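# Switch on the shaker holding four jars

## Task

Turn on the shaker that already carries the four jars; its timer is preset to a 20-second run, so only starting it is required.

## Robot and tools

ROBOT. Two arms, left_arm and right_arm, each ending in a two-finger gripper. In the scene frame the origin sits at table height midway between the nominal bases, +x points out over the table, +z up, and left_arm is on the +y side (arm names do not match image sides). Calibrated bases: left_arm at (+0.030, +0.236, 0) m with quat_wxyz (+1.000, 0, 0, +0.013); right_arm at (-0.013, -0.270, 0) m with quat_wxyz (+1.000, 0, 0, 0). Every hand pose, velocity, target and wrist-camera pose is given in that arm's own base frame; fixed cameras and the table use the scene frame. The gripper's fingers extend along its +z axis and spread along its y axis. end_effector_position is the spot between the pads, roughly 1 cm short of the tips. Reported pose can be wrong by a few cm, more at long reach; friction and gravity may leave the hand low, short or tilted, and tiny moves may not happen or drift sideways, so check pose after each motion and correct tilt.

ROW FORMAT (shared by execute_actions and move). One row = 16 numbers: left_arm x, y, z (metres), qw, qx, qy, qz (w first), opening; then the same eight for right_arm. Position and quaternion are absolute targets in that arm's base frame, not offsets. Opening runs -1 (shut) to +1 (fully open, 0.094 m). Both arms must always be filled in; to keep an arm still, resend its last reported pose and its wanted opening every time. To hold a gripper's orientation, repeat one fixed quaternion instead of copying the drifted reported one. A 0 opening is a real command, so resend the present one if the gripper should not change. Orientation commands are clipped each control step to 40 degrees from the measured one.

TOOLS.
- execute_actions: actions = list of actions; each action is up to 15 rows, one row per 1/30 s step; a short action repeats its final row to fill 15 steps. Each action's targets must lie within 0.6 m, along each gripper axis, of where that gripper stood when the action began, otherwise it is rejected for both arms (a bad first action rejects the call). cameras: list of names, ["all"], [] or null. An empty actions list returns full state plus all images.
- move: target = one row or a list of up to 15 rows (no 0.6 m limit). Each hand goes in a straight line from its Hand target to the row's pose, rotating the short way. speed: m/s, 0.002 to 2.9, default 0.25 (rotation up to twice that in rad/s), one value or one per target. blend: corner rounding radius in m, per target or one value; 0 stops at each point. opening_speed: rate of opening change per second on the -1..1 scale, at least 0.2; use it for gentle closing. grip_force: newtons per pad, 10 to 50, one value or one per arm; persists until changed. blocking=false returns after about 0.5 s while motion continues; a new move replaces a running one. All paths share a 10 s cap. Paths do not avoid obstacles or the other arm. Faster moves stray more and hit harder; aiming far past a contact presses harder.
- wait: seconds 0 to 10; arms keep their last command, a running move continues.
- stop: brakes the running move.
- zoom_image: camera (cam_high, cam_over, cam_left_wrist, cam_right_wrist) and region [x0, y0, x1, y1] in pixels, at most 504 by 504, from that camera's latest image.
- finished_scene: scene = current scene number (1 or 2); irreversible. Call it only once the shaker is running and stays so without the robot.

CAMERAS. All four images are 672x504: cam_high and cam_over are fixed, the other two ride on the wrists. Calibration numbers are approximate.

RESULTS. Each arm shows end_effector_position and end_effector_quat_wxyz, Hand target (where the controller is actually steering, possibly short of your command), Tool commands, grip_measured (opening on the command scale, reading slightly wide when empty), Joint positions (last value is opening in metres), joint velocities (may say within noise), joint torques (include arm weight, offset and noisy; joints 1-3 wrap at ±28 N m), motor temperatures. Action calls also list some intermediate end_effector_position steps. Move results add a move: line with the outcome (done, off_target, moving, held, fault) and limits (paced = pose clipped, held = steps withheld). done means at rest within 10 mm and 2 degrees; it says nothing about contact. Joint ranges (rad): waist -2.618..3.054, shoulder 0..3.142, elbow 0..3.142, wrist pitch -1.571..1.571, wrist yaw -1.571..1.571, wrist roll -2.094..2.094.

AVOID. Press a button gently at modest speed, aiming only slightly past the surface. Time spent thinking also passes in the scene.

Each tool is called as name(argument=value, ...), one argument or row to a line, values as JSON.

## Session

execute_actions(
  actions=[],
)

zoom_image(
  camera="cam_over",
  region=[260, 330, 460, 460],
)

Scene clock: 0.00 s.
left_arm: end_effector_position=(+0.2579, -0.1330, +0.2589) grip_measured=+1.000 end_effector_quat_wxyz=(+0.458, +0.243, +0.848, -0.108) | right_arm: end_effector_position=(+0.2366, +0.0838, +0.1735) grip_measured=+1.000 end_effector_quat_wxyz=(+0.377, -0.092, +0.918, +0.082)
Joint positions: left_arm=[-0.443 0.855 0.956 -0.693 0.056 0.086 0.094] | right_arm=[0.365 0.757 0.729 -0.752 0.035 0.15 0.094]
Joint velocities: within noise
Joint torques (N m): no reading
Motor temperatures (°C): left_arm=[30 41 43 37 30 28 29] | right_arm=[30 40 44 38 31 32 29]
Heat: left arm: 43 °C; right arm: 44 °C.
Hand target: left_arm +0.2602, -0.1342, +0.2701; +0.474, +0.241, +0.840, -0.110 | right_arm +0.2360, +0.0835, +0.1752; +0.376, -0.092, +0.918, +0.082
Tool commands: left_gripper/opening=+1.0 right_gripper/opening=+1.0
camera_calibration:
cam_left_wrist: T_world_to_cam=[[-0.534144, -0.845298, -0.0127403, 0.0267609], [-0.746814, 0.478867, -0.46147, 0.421538], [0.396181, -0.236977, -0.887064, 0.188345], [0, 0, 0, 1]] pos_world=[0.254486, -0.134606, 0.361942]
cam_right_wrist: T_world_to_cam=[[0.231943, -0.970808, -0.0611089, 0.0373818], [-0.944374, -0.20968, -0.253362, 0.32783], [0.233153, 0.116475, -0.965439, 0.195663], [0, 0, 0, 1]] pos_world=[0.255305, 0.08224, 0.274245]

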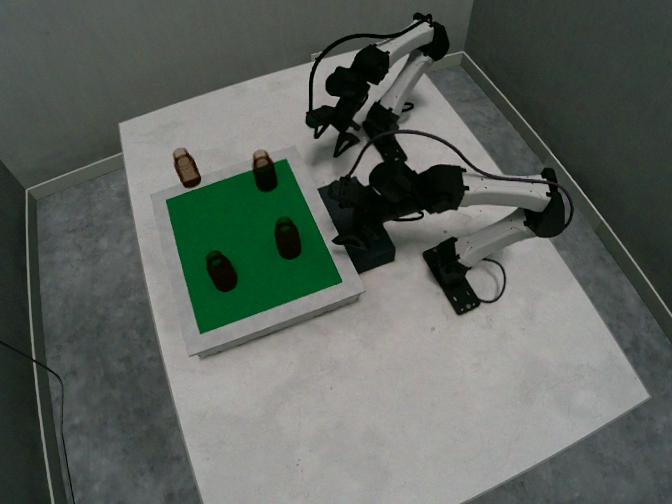

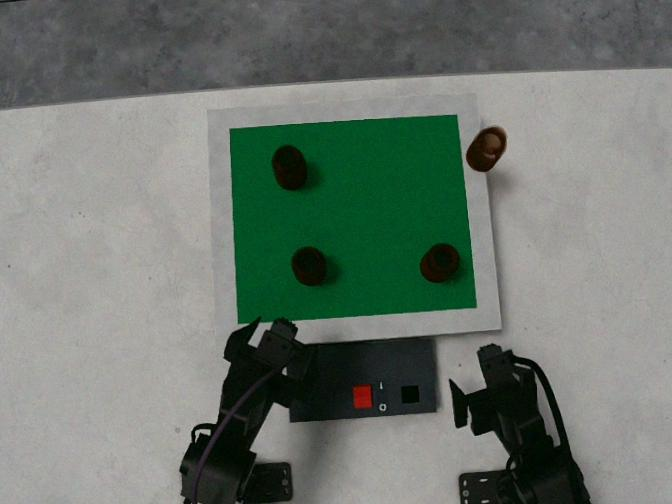

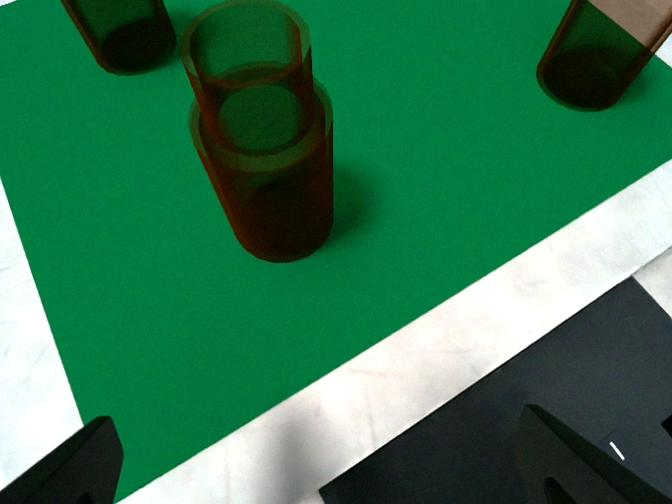

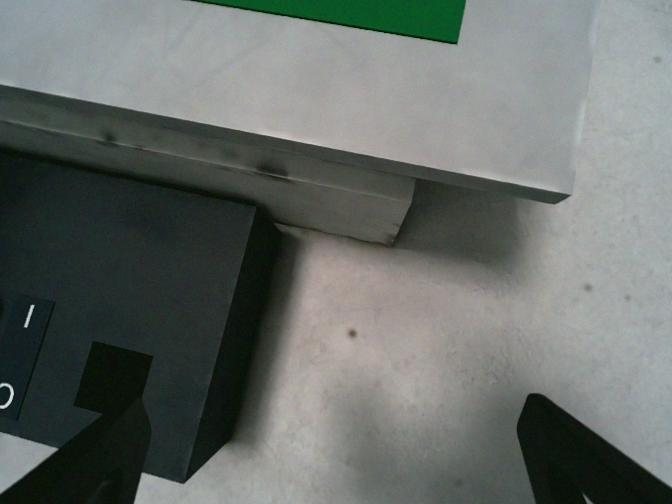

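Scaled by 2.520.

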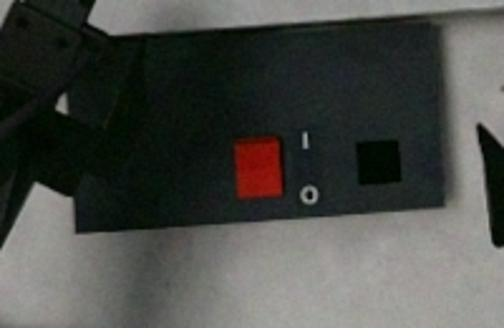

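zoom_image(
  camera="cam_over",
  region=[400, 90, 540, 210],
)

zoom_image(
  camera="cam_high",
  region=[140, 130, 300, 250],
)

Scaled by 3.600.

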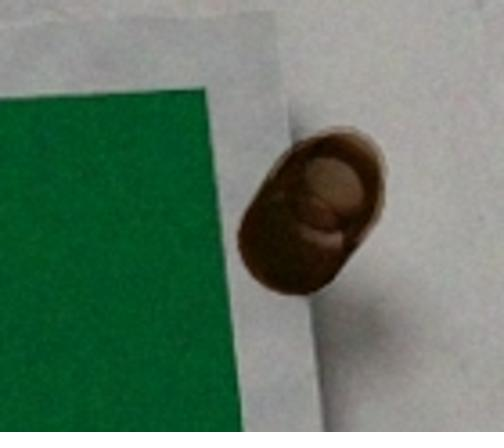

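Scaled by 3.150.

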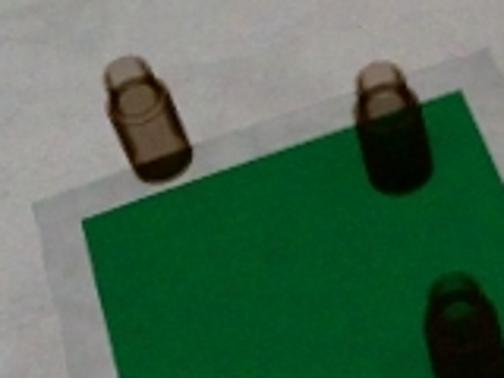

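move(
  target=[
    [0.27,-0.07,0.285,0.55,0.12,0.82,-0.1,1,0.3,0.06,0.29,0.4225,-0.0198,0.9061,0.0092,1],
    [0.298,0.0012,0.2537,0.616,0.015,0.783,-0.09,1,0.52,0.025,0.28,0.4225,-0.0198,0.9061,0.0092,1],
  ],
  blend=0.04,
  speed=0.25,
  cameras=["all"],
)

Scene clock: 8.33 s.
left_arm: end_effector_position=(+0.2952, +0.0025, +0.2467) grip_measured=+1.000 end_effector_quat_wxyz=(+0.604, +0.011, +0.793, -0.083) | right_arm: end_effector_position=(+0.5166, +0.0252, +0.2807) grip_measured=+1.000 end_effector_quat_wxyz=(+0.426, -0.015, +0.905, +0.008)
Joint positions: left_arm=[0.213 0.658 0.564 -0.183 0.352 -0.025 0.094] | right_arm=[0.053 1.814 1.851 -0.728 0.013 0.013 0.094]
Joint torques (N m): left_arm=[1.09 0.03 7.01 2.73 0.24 -0.14] | right_arm=[-0.69 -8.29 8.91 2.29 -0.21 -0.12]
Heat: left arm: 44 °C; right arm: 46 °C.
Hand target: left_arm +0.2976, +0.0012, +0.2537; +0.615, +0.015, +0.783, -0.090 | right_arm +0.5199, +0.0250, +0.2800; +0.423, -0.020, +0.906, +0.009
Off the commanded pose: left_arm 0.008 m, 2 deg | right_arm 0.003 m, 1 deg.
move: done
camera_calibration:
cam_left_wrist: T_world_to_cam=[[-0.152257, -0.978989, 0.13564, 0.0120585], [-0.693513, 0.00804686, -0.720399, 0.428119], [0.704171, -0.203754, -0.680167, 0.0528095], [0, 0, 0, 1]] pos_world=[0.261555, 0.0191202, 0.3427]
cam_right_wrist: T_world_to_cam=[[0.033431, -0.999264, 0.0187876, 0.00307647], [-0.939232, -0.0378375, -0.34119, 0.624765], [0.34165, -0.00623954, -0.939807, 0.180594], [0, 0, 0, 1]] pos_world=[0.524997, 0.0278406, 0.38283]

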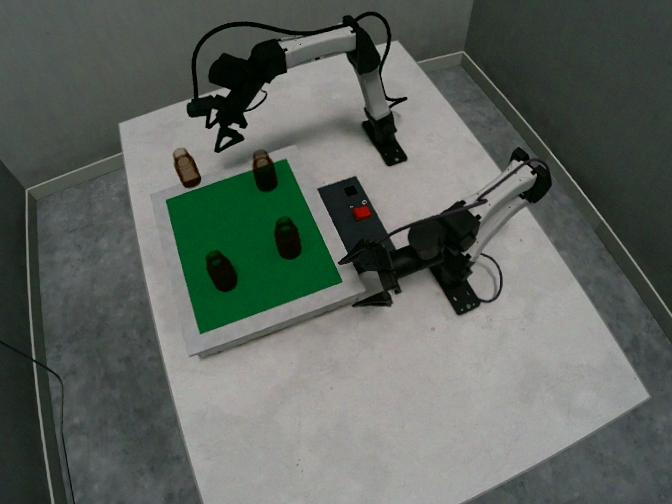

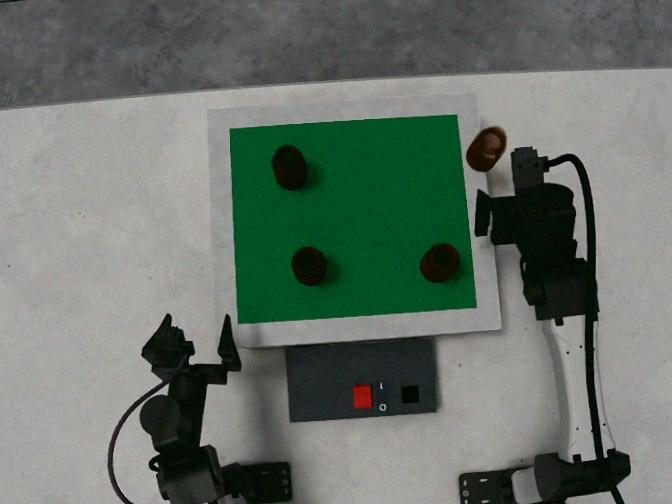

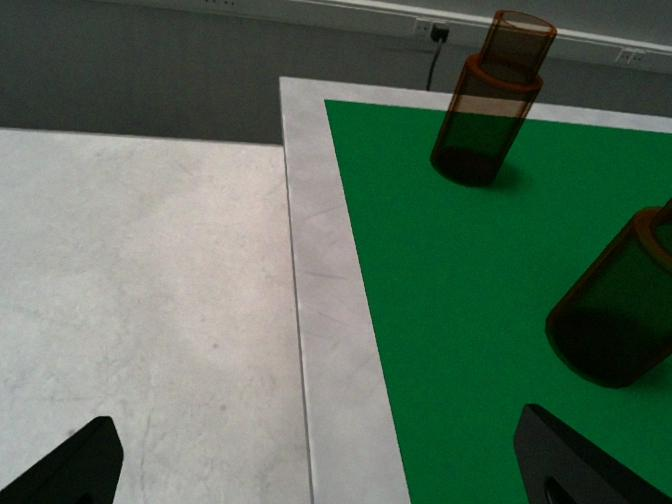

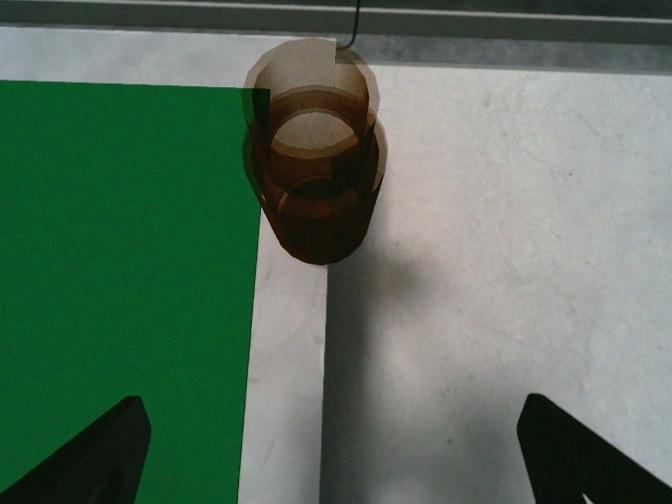

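move(
  target=[0.298,0.0012,0.2537,0.616,0.015,0.783,-0.09,1,0.43,-0.02,0.25,0.4617,-0.0193,0.8868,0.0092,1],
  cameras=["all"],
)

zoom_image(
  camera="cam_right_wrist",
  region=[150, 0, 400, 188],
)

Scene clock: 13.63 s.
left_arm: end_effector_position=(+0.2952, +0.0025, +0.2469) grip_measured=+1.000 end_effector_quat_wxyz=(+0.604, +0.011, +0.792, -0.083) | right_arm: end_effector_position=(+0.4323, -0.0199, +0.2466) grip_measured=+1.000 end_effector_quat_wxyz=(+0.455, -0.014, +0.890, +0.009)
Joint positions: left_arm=[0.213 0.658 0.564 -0.182 0.352 -0.026 0.094] | right_arm=[-0.085 1.422 1.251 -0.457 -0.098 -0.068 0.094]
Joint torques (N m): left_arm=[1.09 0.06 6.97 2.74 0.26 -0.12] | right_arm=[-0.69 -7.86 6.32 2.6 -0.27 -0.11]
Motor temperatures (°C): left_arm=[30 41 45 42 30 28 29] | right_arm=[30 42 47 42 31 31 29]
Heat: left arm: 45 °C; right arm: 47 °C.
Hand target: left_arm +0.2976, +0.0013, +0.2536; +0.615, +0.015, +0.783, -0.090 | right_arm +0.4300, -0.0199, +0.2501; +0.462, -0.019, +0.887, +0.009
Off the commanded pose: left_arm 0.007 m, 2 deg | right_arm 0.004 m, 1 deg.
move: done
camera_calibration:
cam_left_wrist: T_world_to_cam=[[-0.152215, -0.978989, 0.135691, 0.0120162], [-0.692975, 0.00782329, -0.720919, 0.428233], [0.70471, -0.203765, -0.679606, 0.0525444], [0, 0, 0, 1]] pos_world=[0.261556, 0.0191202, 0.3428]
cam_right_wrist: T_world_to_cam=[[0.031097, -0.999357, 0.0178503, -0.0373769], [-0.914897, -0.0356513, -0.402111, 0.536836], [0.402488, -0.00382672, -0.915417, 0.144707], [0, 0, 0, 1]] pos_world=[0.434069, -0.0176602, 0.349002]

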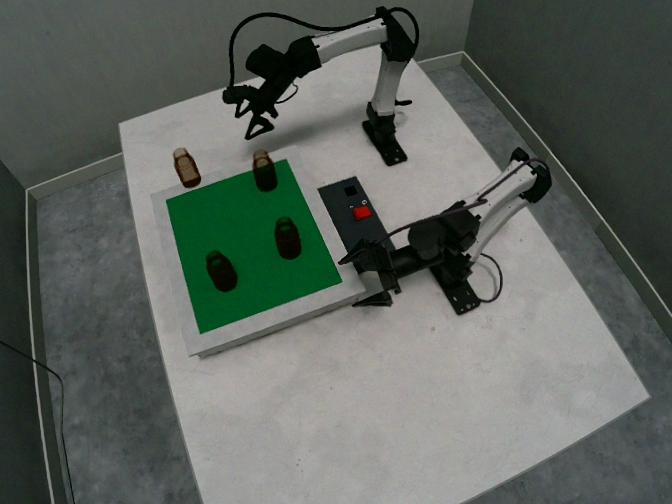

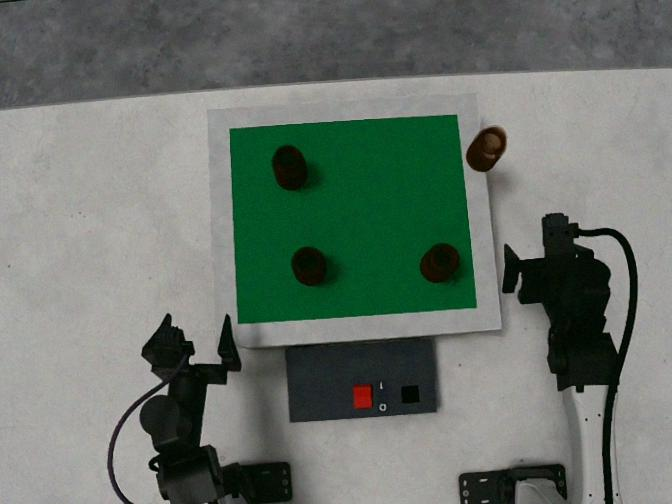

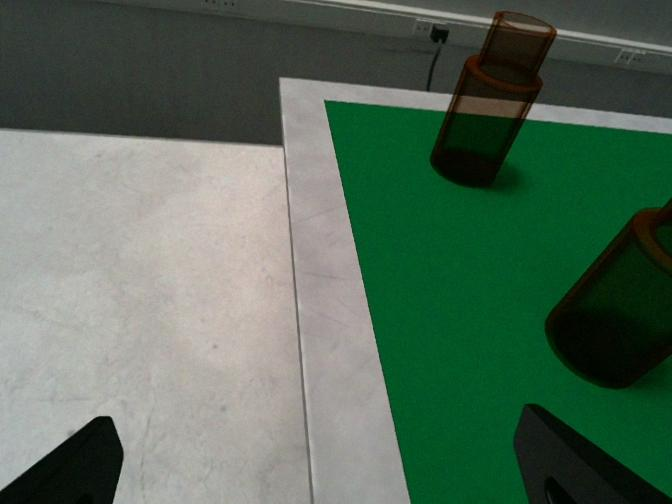

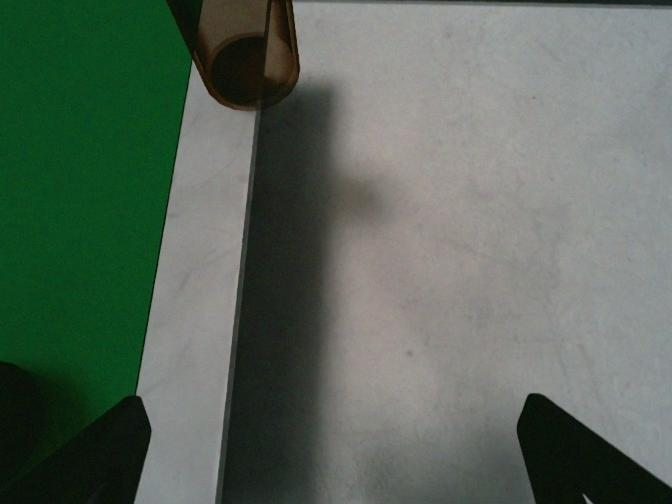

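Scaled by 2.016.

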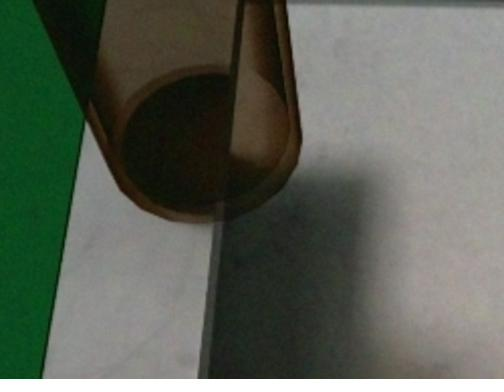

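move(
  target=[
    [0.298,0.0012,0.2537,0.616,0.015,0.783,-0.09,1,0.52,-0.01,0.25,0.4162,-0.1573,0.8925,0.0734,1],
    [0.298,0.0012,0.2537,0.616,0.015,0.783,-0.09,1,0.54,0.003,0.195,0.4162,-0.1573,0.8925,0.0734,1],
  ],
  speed=0.15,
  blend=0.02,
  cameras=["all"],
)

Scene clock: 19.10 s.
left_arm: end_effector_position=(+0.2952, +0.0025, +0.2469) grip_measured=+1.000 end_effector_quat_wxyz=(+0.604, +0.011, +0.792, -0.083) | right_arm: end_effector_position=(+0.5377, +0.0019, +0.2057) grip_measured=+1.000 end_effector_quat_wxyz=(+0.424, -0.156, +0.889, +0.071)
Joint positions: left_arm=[0.213 0.658 0.564 -0.182 0.352 -0.026 0.094] | right_arm=[-0.105 1.901 1.668 -0.501 -0.341 -0.3 0.094]
Joint torques (N m): left_arm=[1.11 0.05 6.95 2.73 0.26 -0.13] | right_arm=[-0.01 -9.33 6.71 2.41 -0.32 -0.02]
Heat: left arm: 45 °C; right arm: 48 °C.
Hand target: left_arm +0.2976, +0.0013, +0.2536; +0.615, +0.015, +0.783, -0.090 | right_arm +0.5398, +0.0031, +0.1951; +0.416, -0.157, +0.892, +0.073
Off the commanded pose: left_arm 0.007 m, 2 deg | right_arm 0.011 m, 1 deg.
move: off_target (right_arm)
camera_calibration:
cam_left_wrist: T_world_to_cam=[[-0.152215, -0.978989, 0.135691, 0.0120162], [-0.692975, 0.00782329, -0.720919, 0.428233], [0.70471, -0.203765, -0.679606, 0.0525444], [0, 0, 0, 1]] pos_world=[0.261556, 0.0191202, 0.3428]
cam_right_wrist: T_world_to_cam=[[0.336874, -0.941178, 0.026442, -0.184368], [-0.879287, -0.324516, -0.34863, 0.587967], [0.336704, 0.0941943, -0.936887, 0.10457], [0, 0, 0, 1]] pos_world=[0.543891, 0.0074318, 0.307828]

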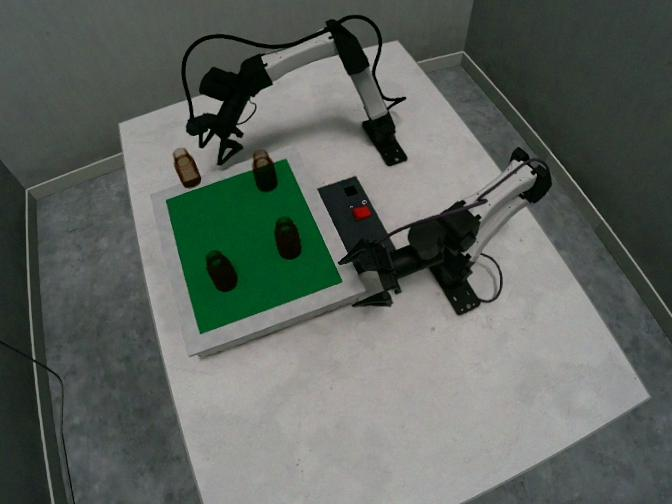

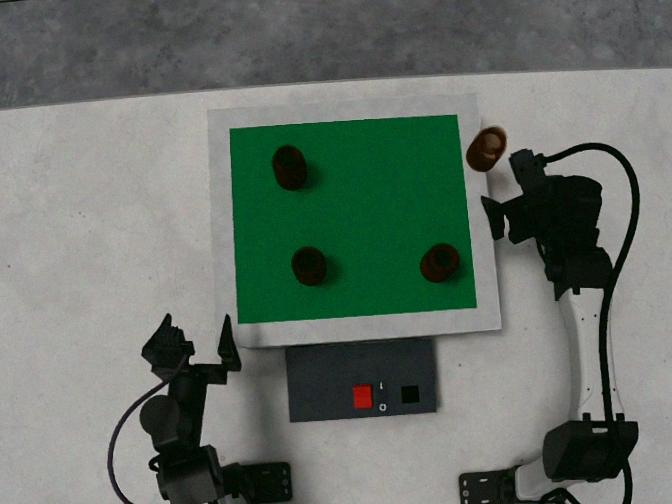

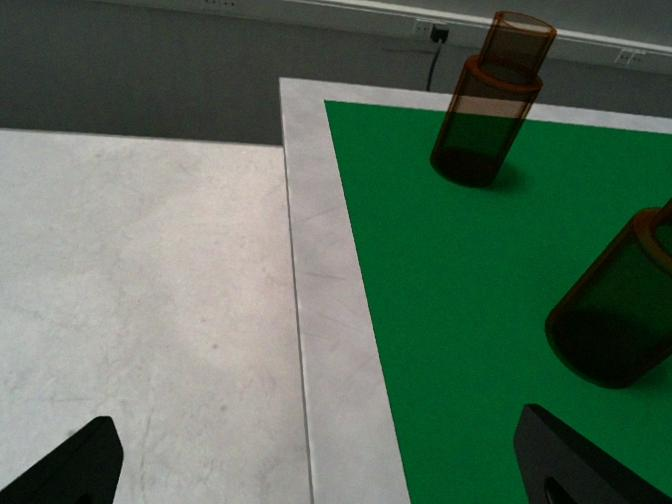

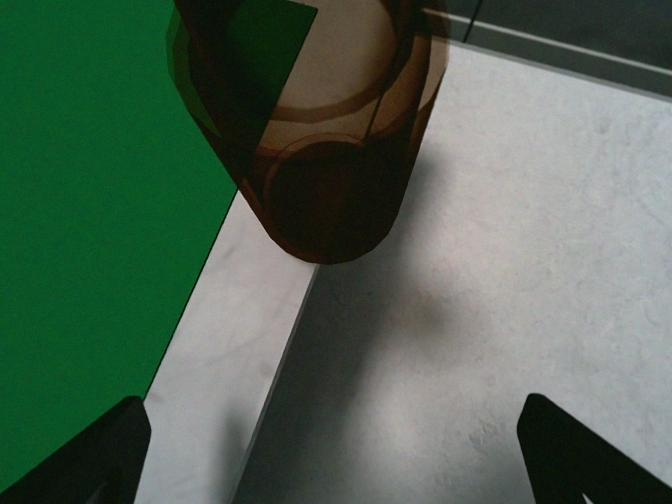

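move(
  target=[0.298,0.0012,0.2537,0.616,0.015,0.783,-0.09,1,0.596,0.024,0.184,0.4162,-0.1573,0.8925,0.0734,1],
  speed=0.1,
  cameras=["all"],
)

zoom_image(
  camera="cam_high",
  region=[140, 110, 260, 220],
)

Scene clock: 21.53 s.
left_arm: end_effector_position=(+0.2952, +0.0025, +0.2469) grip_measured=+1.000 end_effector_quat_wxyz=(+0.604, +0.011, +0.792, -0.083) | right_arm: end_effector_position=(+0.5914, +0.0228, +0.1916) grip_measured=+1.000 end_effector_quat_wxyz=(+0.424, -0.160, +0.888, +0.072)
Joint positions: left_arm=[0.213 0.658 0.564 -0.182 0.352 -0.026 0.094] | right_arm=[-0.05 2.118 1.922 -0.525 -0.305 -0.268 0.094]
Joint torques (N m): left_arm=[1.09 0.08 6.98 2.73 0.26 -0.13] | right_arm=[0.25 -10.33 9.26 2.23 -0.23 0.03]
Heat: left arm: 45 °C; right arm: 48 °C.
Hand target: left_arm +0.2976, +0.0013, +0.2536; +0.615, +0.015, +0.783, -0.090 | right_arm +0.5957, +0.0240, +0.1839; +0.417, -0.157, +0.892, +0.073
Off the commanded pose: left_arm 0.007 m, 2 deg | right_arm 0.009 m, 1 deg.
move: done
camera_calibration:
cam_left_wrist: T_world_to_cam=[[-0.152215, -0.978989, 0.135691, 0.0120162], [-0.692975, 0.00782329, -0.720919, 0.428233], [0.70471, -0.203765, -0.679606, 0.0525444], [0, 0, 0, 1]] pos_world=[0.261556, 0.0191202, 0.3428]
cam_right_wrist: T_world_to_cam=[[0.344561, -0.938326, 0.0286588, -0.18758], [-0.875891, -0.332319, -0.349826, 0.635453], [0.337775, 0.0954345, -0.936376, 0.0705428], [0, 0, 0, 1]] pos_world=[0.597393, 0.02843, 0.293728]

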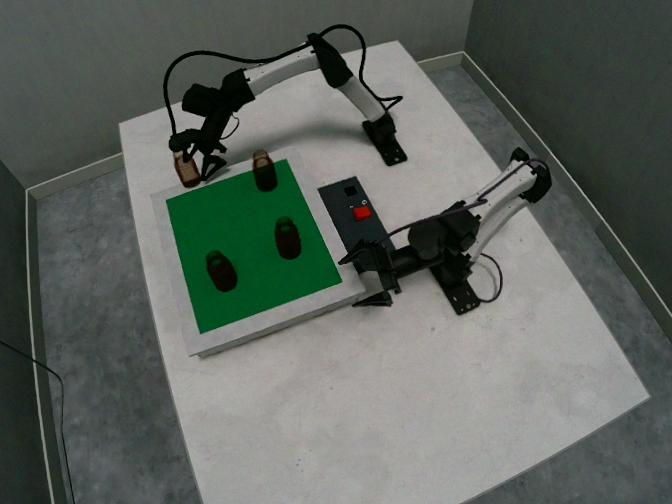

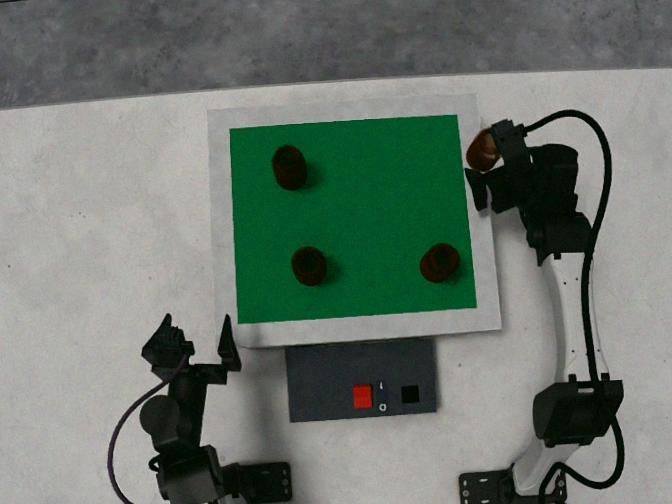

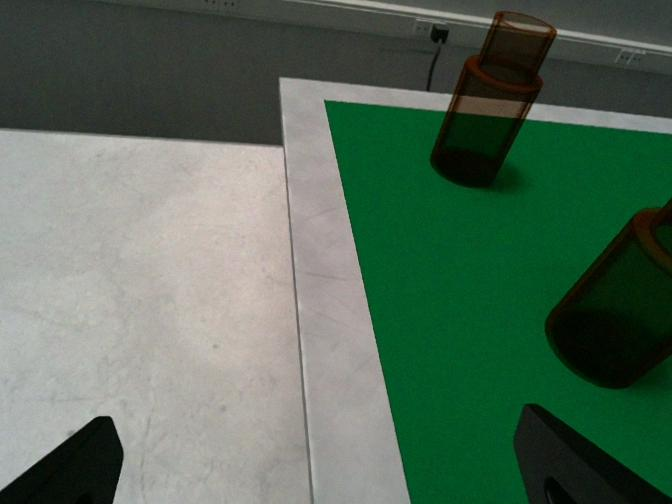

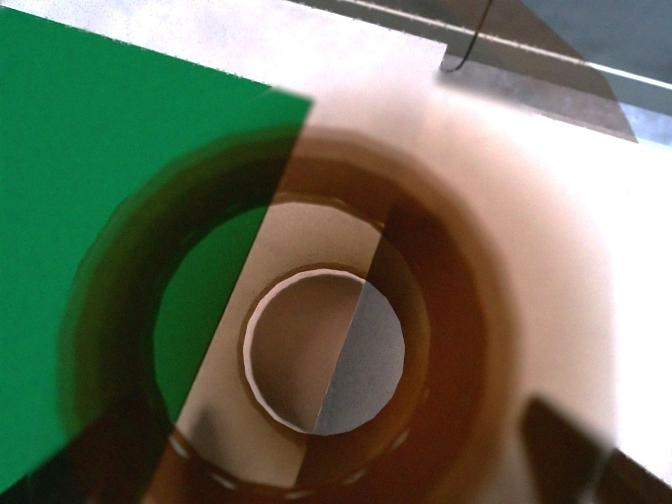

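Scaled by 4.200.

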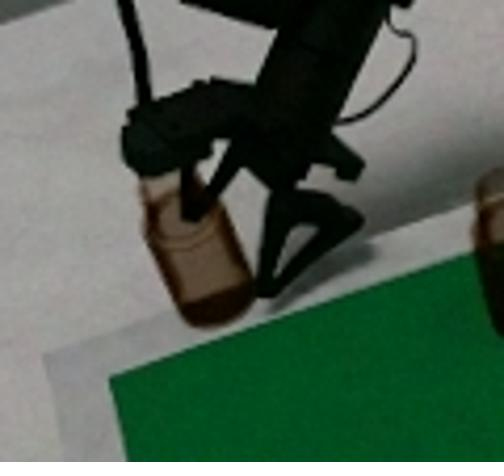

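move(
  target=[0.298,0.0012,0.2537,0.616,0.015,0.783,-0.09,1,0.614,0.0315,0.185,0.4162,-0.1573,0.8925,0.0734,1],
  speed=0.06,
  cameras=["cam_high","cam_right_wrist"],
)

zoom_image(
  camera="cam_high",
  region=[140, 110, 260, 220],
)

Scene clock: 24.00 s.
left_arm: end_effector_position=(+0.2952, +0.0025, +0.2469) grip_measured=+1.000 end_effector_quat_wxyz=(+0.604, +0.011, +0.792, -0.083) | right_arm: end_effector_position=(+0.6095, +0.0304, +0.1943) grip_measured=+1.000 end_effector_quat_wxyz=(+0.425, -0.161, +0.888, +0.073)
Joint positions: left_arm=[0.213 0.658 0.564 -0.182 0.352 -0.026 0.094] | right_arm=[-0.033 2.202 2.063 -0.577 -0.294 -0.257 0.094]
Joint torques (N m): left_arm=[1.14 0.03 6.99 2.73 0.26 -0.13] | right_arm=[0.2 -10.76 9.2 2.2 -0.22 0.05]
Heat: left arm: 46 °C; right arm: 49 °C.
Hand target: left_arm +0.2976, +0.0013, +0.2536; +0.615, +0.015, +0.783, -0.090 | right_arm +0.6136, +0.0316, +0.1849; +0.417, -0.157, +0.892, +0.073
Off the commanded pose: left_arm 0.007 m, 2 deg | right_arm 0.010 m, 1 deg.
move: done
camera_calibration:
cam_right_wrist: T_world_to_cam=[[0.34553, -0.937974, 0.0285129, -0.187228], [-0.874731, -0.332937, -0.352135, 0.654541], [0.339786, 0.096732, -0.935515, 0.0648866], [0, 0, 0, 1]] pos_world=[0.615193, 0.0360292, 0.296527]
Images, in order (width x height): cam_high 672x504, cam_right_wrist 672x504.

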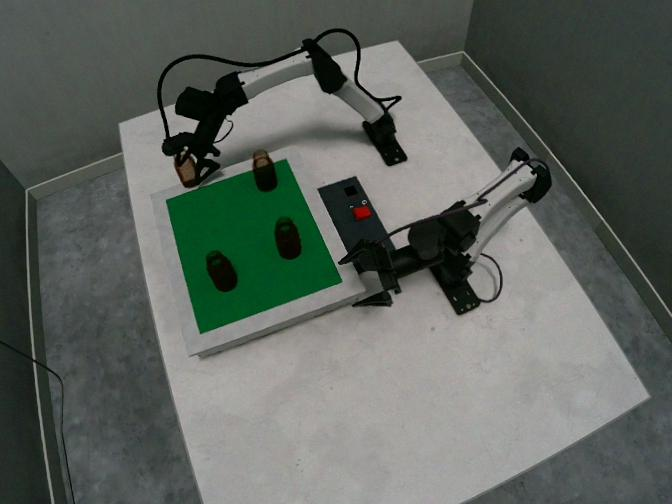

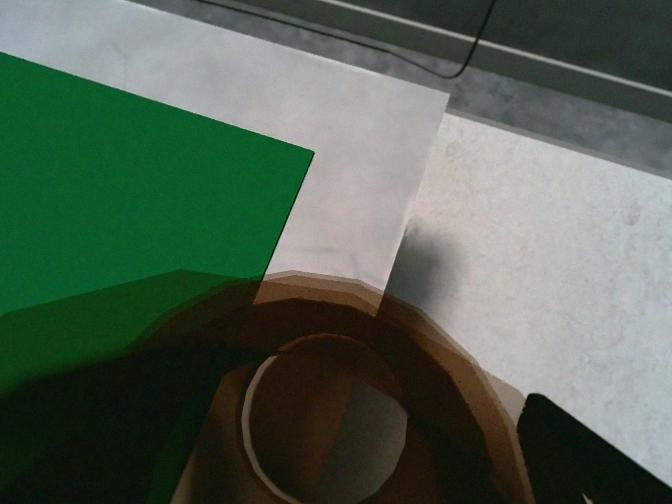

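Scaled by 4.200.

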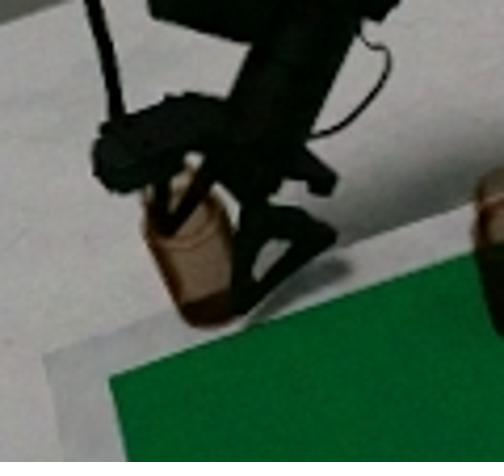

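move(
  target=[0.298,0.0012,0.2537,0.616,0.015,0.783,-0.09,1,0.614,0.0315,0.185,0.4162,-0.1573,0.8925,0.0734,0.0],
  grip_force=[50, 25],
  cameras=["cam_right_wrist","cam_high"],
)

Scene clock: 28.13 s.
left_arm: end_effector_position=(+0.2952, +0.0025, +0.2469) grip_measured=+1.000 end_effector_quat_wxyz=(+0.604, +0.011, +0.792, -0.083) | right_arm: end_effector_position=(+0.6092, +0.0308, +0.1940) grip_measured=+0.176 end_effector_quat_wxyz=(+0.424, -0.161, +0.888, +0.073)
Joint positions: left_arm=[0.213 0.658 0.564 -0.182 0.352 -0.026 0.094] | right_arm=[-0.032 2.202 2.063 -0.579 -0.293 -0.256 0.055]
Joint torques (N m): left_arm=[1.13 0.05 6.91 2.73 0.26 -0.14] | right_arm=[0.05 -10.84 9.18 2.21 -0.19 0.04]
Motor temperatures (°C): left_arm=[30 40 46 45 30 28 29] | right_arm=[30 47 49 44 31 31 29]
Heat: left arm: 46 °C; right arm: 49 °C.
Hand target: left_arm +0.2976, +0.0013, +0.2536; +0.615, +0.015, +0.783, -0.090 | right_arm +0.6136, +0.0314, +0.1849; +0.417, -0.157, +0.892, +0.073
Off the commanded pose: left_arm 0.007 m, 2 deg | right_arm 0.010 m, 1 deg.
grip_force (N): 50, 25
move: done
camera_calibration:
cam_right_wrist: T_world_to_cam=[[0.345792, -0.937899, 0.0277924, -0.186758], [-0.875366, -0.333119, -0.35038, 0.654325], [0.337879, 0.09683, -0.936195, 0.0658789], [0, 0, 0, 1]] pos_world=[0.615094, 0.0364291, 0.296128]
Images, in order (width x height): cam_high 672x504, cam_right_wrist 672x504.

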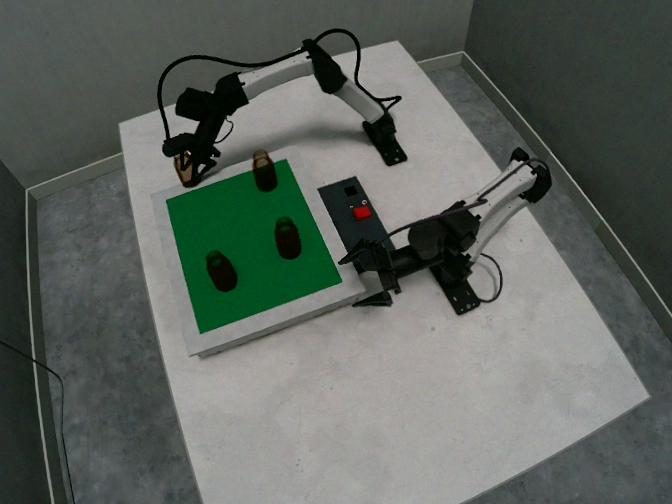

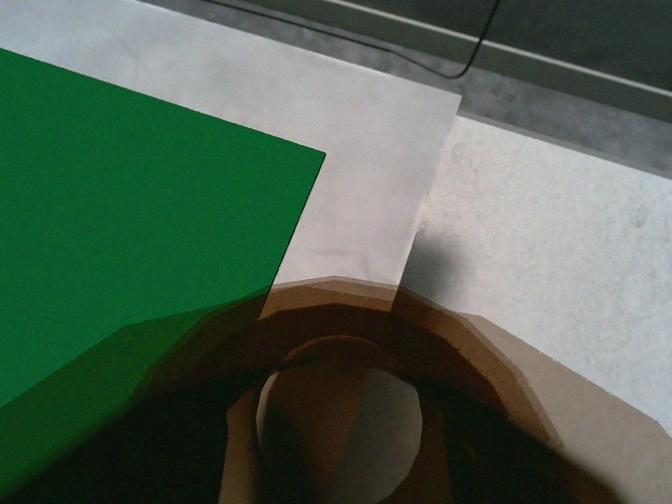

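move(
  target=[
    [0.298,0.0012,0.2537,0.616,0.015,0.783,-0.09,1,0.613,0.0315,0.225,0.4162,-0.1573,0.8925,0.0734,0.0],
    [0.298,0.0012,0.2537,0.616,0.015,0.783,-0.09,1,0.603,0.14,0.225,0.4162,-0.1573,0.8925,0.0734,0.0],
  ],
  speed=0.1,
  cameras=["all"],
)

zoom_image(
  camera="cam_high",
  region=[140, 110, 300, 250],
)

Scene clock: 34.40 s.
left_arm: end_effector_position=(+0.2952, +0.0025, +0.2469) grip_measured=+1.000 end_effector_quat_wxyz=(+0.604, +0.011, +0.792, -0.083) | right_arm: end_effector_position=(+0.5956, +0.1407, +0.2160) grip_measured=+0.174 end_effector_quat_wxyz=(+0.398, -0.163, +0.900, +0.074)
Joint positions: left_arm=[0.213 0.658 0.564 -0.182 0.352 -0.026 0.094] | right_arm=[0.197 2.253 2.272 -0.763 -0.123 -0.107 0.055]
Joint torques (N m): left_arm=[1.14 0.06 6.97 2.72 0.27 -0.14] | right_arm=[-0.54 -13.61 7.77 2.7 -0.13 0.06]
Heat: left arm: 46 °C; right arm: 50 °C.
Hand target: left_arm +0.2976, +0.0013, +0.2536; +0.615, +0.015, +0.783, -0.090 | right_arm +0.6025, +0.1399, +0.2253; +0.416, -0.157, +0.893, +0.074
Off the commanded pose: left_arm 0.007 m, 2 deg | right_arm 0.012 m, 2 deg.
grip_force (N): 50, 25
move: off_target (right_arm)
camera_calibration:
cam_left_wrist: T_world_to_cam=[[-0.152215, -0.978989, 0.135691, 0.0120162], [-0.692975, 0.00782329, -0.720919, 0.428233], [0.70471, -0.203765, -0.679606, 0.0525444], [0, 0, 0, 1]] pos_world=[0.261556, 0.0191202, 0.3428]
cam_right_wrist: T_world_to_cam=[[0.351838, -0.935916, 0.0164638, -0.0811117], [-0.892013, -0.340562, -0.297203, 0.686285], [0.283764, 0.0898814, -0.954672, 0.117681], [0, 0, 0, 1]] pos_world=[0.60732, 0.147232, 0.317648]

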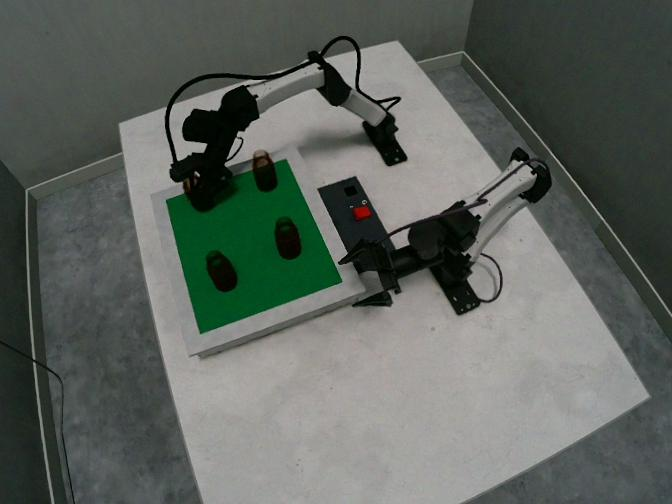

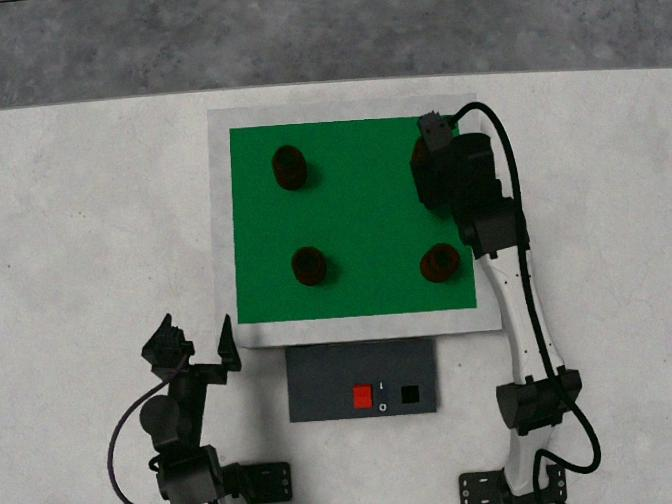

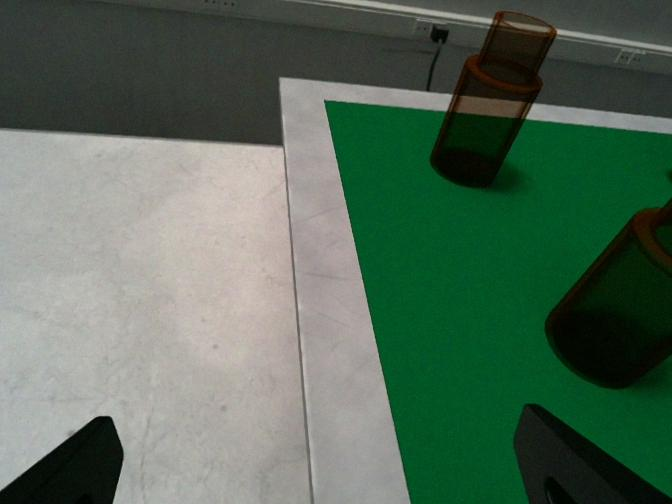

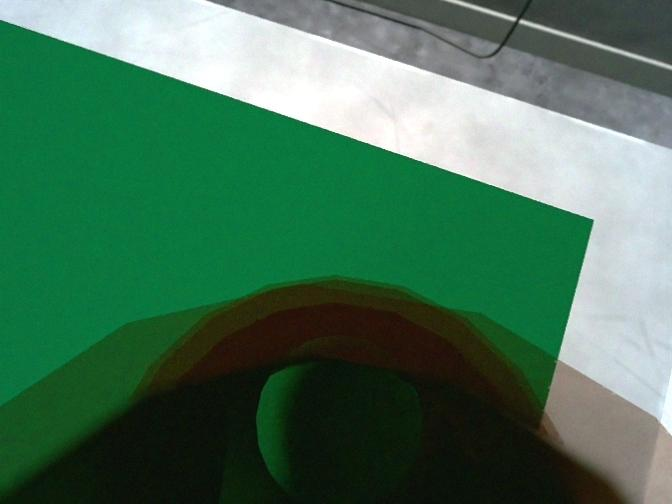

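Scaled by 3.150.

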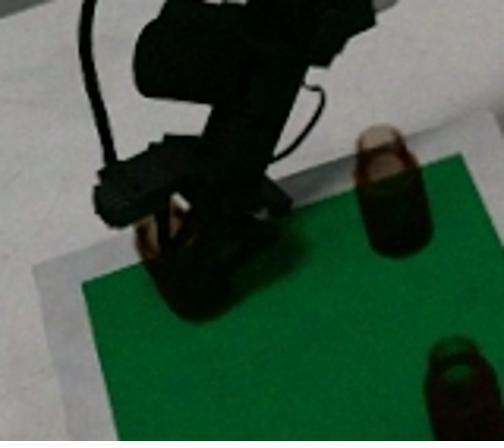

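move(
  target=[0.298,0.0012,0.2537,0.616,0.015,0.783,-0.09,1,0.610,0.14,0.211,0.4394,-0.1554,0.8813,0.0775,0.0],
  speed=0.05,
)

Scene clock: 36.63 s.
left_arm: end_effector_position=(+0.2952, +0.0025, +0.2469) grip_measured=+1.000 end_effector_quat_wxyz=(+0.604, +0.011, +0.792, -0.083) | right_arm: end_effector_position=(+0.6104, +0.1411, +0.1976) grip_measured=+0.174 end_effector_quat_wxyz=(+0.425, -0.159, +0.888, +0.075)
Joint positions: left_arm=[0.213 0.658 0.564 -0.182 0.352 -0.026 0.094] | right_arm=[0.193 2.245 2.139 -0.578 -0.124 -0.102 0.055]
Joint torques (N m): left_arm=[1.09 0.06 6.94 2.74 0.26 -0.14] | right_arm=[-0.43 -16.05 6.31 2.64 -0.23 0.03]
Heat: left arm: 46 °C; right arm: 51 °C.
Hand target: left_arm +0.2976, +0.0013, +0.2536; +0.615, +0.015, +0.783, -0.090 | right_arm +0.6099, +0.1401, +0.2110; +0.439, -0.156, +0.881, +0.078
Off the commanded pose: left_arm 0.007 m, 2 deg | right_arm 0.013 m, 2 deg.
grip_force (N): 50, 25
move: off_target (right_arm)

Pose matches the grasp orientation; 3–4 mm up.

move(
  target=[0.298,0.0012,0.2537,0.616,0.015,0.783,-0.09,1,0.610,0.14,0.203,0.4394,-0.1554,0.8813,0.0775,0.0],
  speed=0.02,
  cameras=["cam_right_wrist","cam_high"],
)

zoom_image(
  camera="cam_high",
  region=[140, 110, 300, 250],
)

Scene clock: 38.03 s.
left_arm: end_effector_position=(+0.2952, +0.0025, +0.2469) grip_measured=+1.000 end_effector_quat_wxyz=(+0.604, +0.011, +0.792, -0.083) | right_arm: end_effector_position=(+0.6108, +0.1411, +0.1961) grip_measured=+0.174 end_effector_quat_wxyz=(+0.430, -0.158, +0.886, +0.076)
Joint positions: left_arm=[0.213 0.658 0.564 -0.182 0.352 -0.026 0.094] | right_arm=[0.193 2.236 2.11 -0.547 -0.124 -0.101 0.055]
Joint torques (N m): left_arm=[1.09 0.02 6.95 2.74 0.25 -0.12] | right_arm=[-0.55 -15.56 5.35 2.69 -0.23 0.05]
Motor temperatures (°C): left_arm=[30 40 46 46 30 28 29] | right_arm=[30 52 50 45 31 31 29]
Heat: left arm: 46 °C; right arm: 52 °C.
Hand target: left_arm +0.2976, +0.0013, +0.2536; +0.615, +0.015, +0.783, -0.090 | right_arm +0.6100, +0.1401, +0.2029; +0.439, -0.156, +0.882, +0.077
Off the commanded pose: left_arm 0.007 m, 2 deg | right_arm 0.007 m, 1 deg.
grip_force (N): 50, 25
move: done
camera_calibration:
cam_right_wrist: T_world_to_cam=[[0.343692, -0.938802, 0.0229568, -0.0815794], [-0.871857, -0.328076, -0.363636, 0.692907], [0.348914, 0.104964, -0.931258, 0.0477654], [0, 0, 0, 1]] pos_world=[0.615488, 0.145726, 0.298321]
Images, in order (width x height): cam_high 672x504, cam_right_wrist 672x504.

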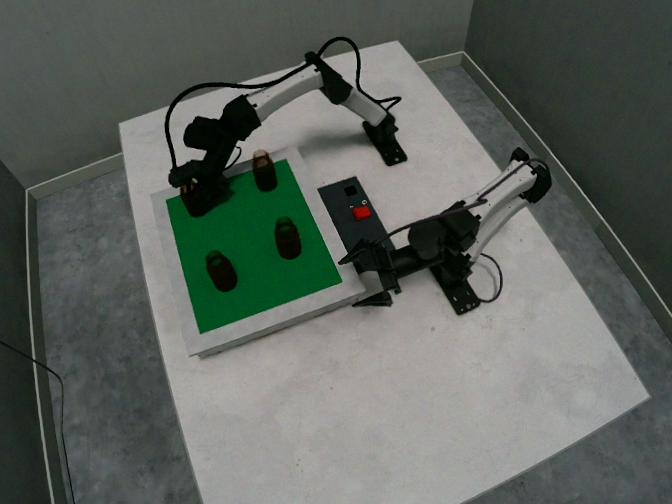

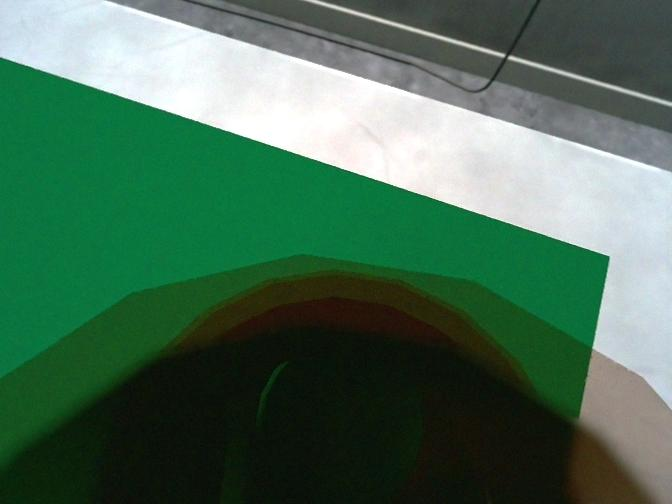

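Scaled by 3.150.

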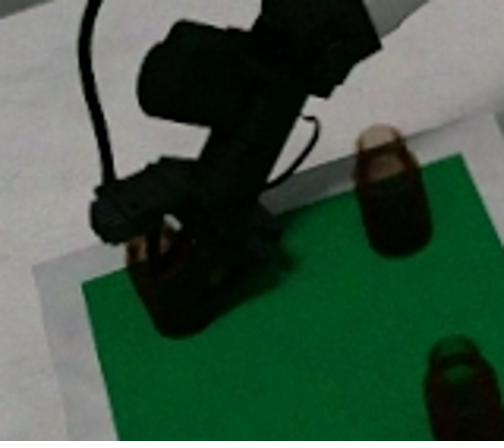

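move(
  target=[0.298,0.0012,0.2537,0.616,0.015,0.783,-0.09,1,0.610,0.14,0.199,0.4350,-0.1557,0.8835,0.0770,0.0],
  speed=0.02,
)

Scene clock: 39.53 s.
left_arm: end_effector_position=(+0.2952, +0.0025, +0.2469) grip_measured=+1.000 end_effector_quat_wxyz=(+0.604, +0.011, +0.792, -0.083) | right_arm: end_effector_position=(+0.6108, +0.1411, +0.1960) grip_measured=+0.174 end_effector_quat_wxyz=(+0.430, -0.158, +0.885, +0.076)
Joint positions: left_arm=[0.213 0.658 0.564 -0.182 0.352 -0.026 0.094] | right_arm=[0.193 2.236 2.11 -0.546 -0.124 -0.101 0.055]
Joint torques (N m): left_arm=[1.13 0.09 6.93 2.73 0.26 -0.13] | right_arm=[-0.39 -14.99 5.67 2.65 -0.2 0.07]
Heat: left arm: 47 °C; right arm: 53 °C.
Hand target: left_arm +0.2976, +0.0013, +0.2536; +0.615, +0.015, +0.783, -0.090 | right_arm +0.6100, +0.1401, +0.1989; +0.435, -0.156, +0.884, +0.077
Off the commanded pose: left_arm 0.007 m, 2 deg | right_arm 0.003 m, 1 deg.
grip_force (N): 50, 25
move: done

Rests on mat. Open slowly.

move(
  target=[0.298,0.0012,0.2537,0.616,0.015,0.783,-0.09,1,0.610,0.14,0.199,0.4350,-0.1557,0.8835,0.0770,1],
  opening_speed=0.5,
  cameras=["cam_right_wrist","cam_high"],
)

zoom_image(
  camera="cam_high",
  region=[140, 110, 300, 250],
)

Scene clock: 42.53 s.
left_arm: end_effector_position=(+0.2952, +0.0025, +0.2469) grip_measured=+1.000 end_effector_quat_wxyz=(+0.604, +0.011, +0.792, -0.083) | right_arm: end_effector_position=(+0.6111, +0.1411, +0.1939) grip_measured=+0.997 end_effector_quat_wxyz=(+0.430, -0.158, +0.886, +0.075)
Joint positions: left_arm=[0.213 0.658 0.564 -0.182 0.352 -0.026 0.094] | right_arm=[0.193 2.236 2.101 -0.538 -0.123 -0.101 0.094]
Joint torques (N m): left_arm=[1.1 0.09 6.97 2.73 0.26 -0.13] | right_arm=[-0.35 -14.97 6.32 2.54 -0.22 0.02]
Motor temperatures (°C): left_arm=[30 40 47 47 30 28 29] | right_arm=[30 55 50 46 31 31 29]
Heat: left arm: 47 °C; right arm: 55 °C.
Hand target: left_arm +0.2976, +0.0013, +0.2536; +0.615, +0.015, +0.783, -0.090 | right_arm +0.6100, +0.1401, +0.1990; +0.435, -0.156, +0.884, +0.077
Off the commanded pose: left_arm 0.007 m, 2 deg | right_arm 0.005 m, 1 deg.
grip_force (N): 50, 25
move: done
camera_calibration:
cam_right_wrist: T_world_to_cam=[[0.343069, -0.939017, 0.023488, -0.0813759], [-0.871905, -0.327652, -0.363904, 0.692452], [0.349408, 0.104365, -0.93114, 0.0454531], [0, 0, 0, 1]] pos_world=[0.615788, 0.145726, 0.296221]
Images, in order (width x height): cam_high 672x504, cam_right_wrist 672x504.

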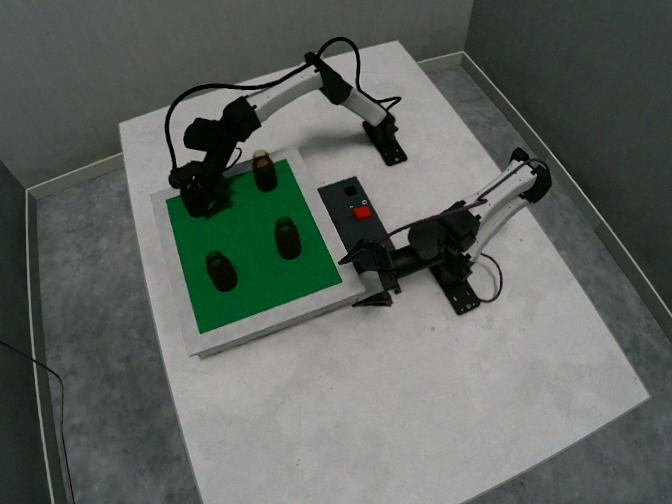

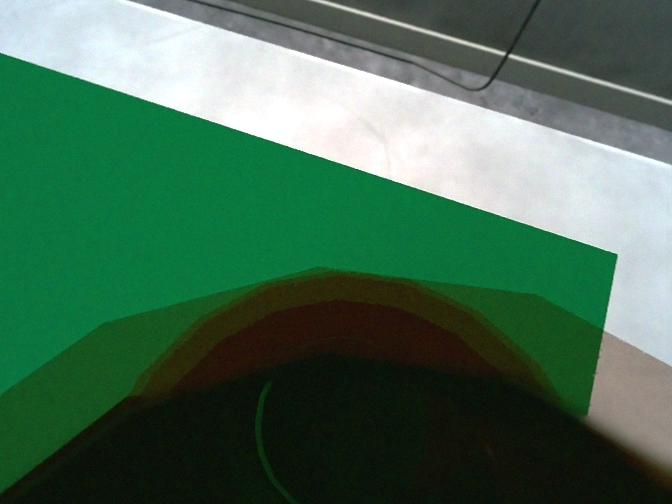

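Scaled by 3.150.

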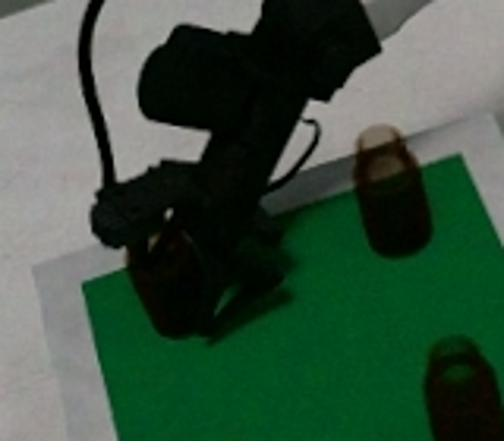

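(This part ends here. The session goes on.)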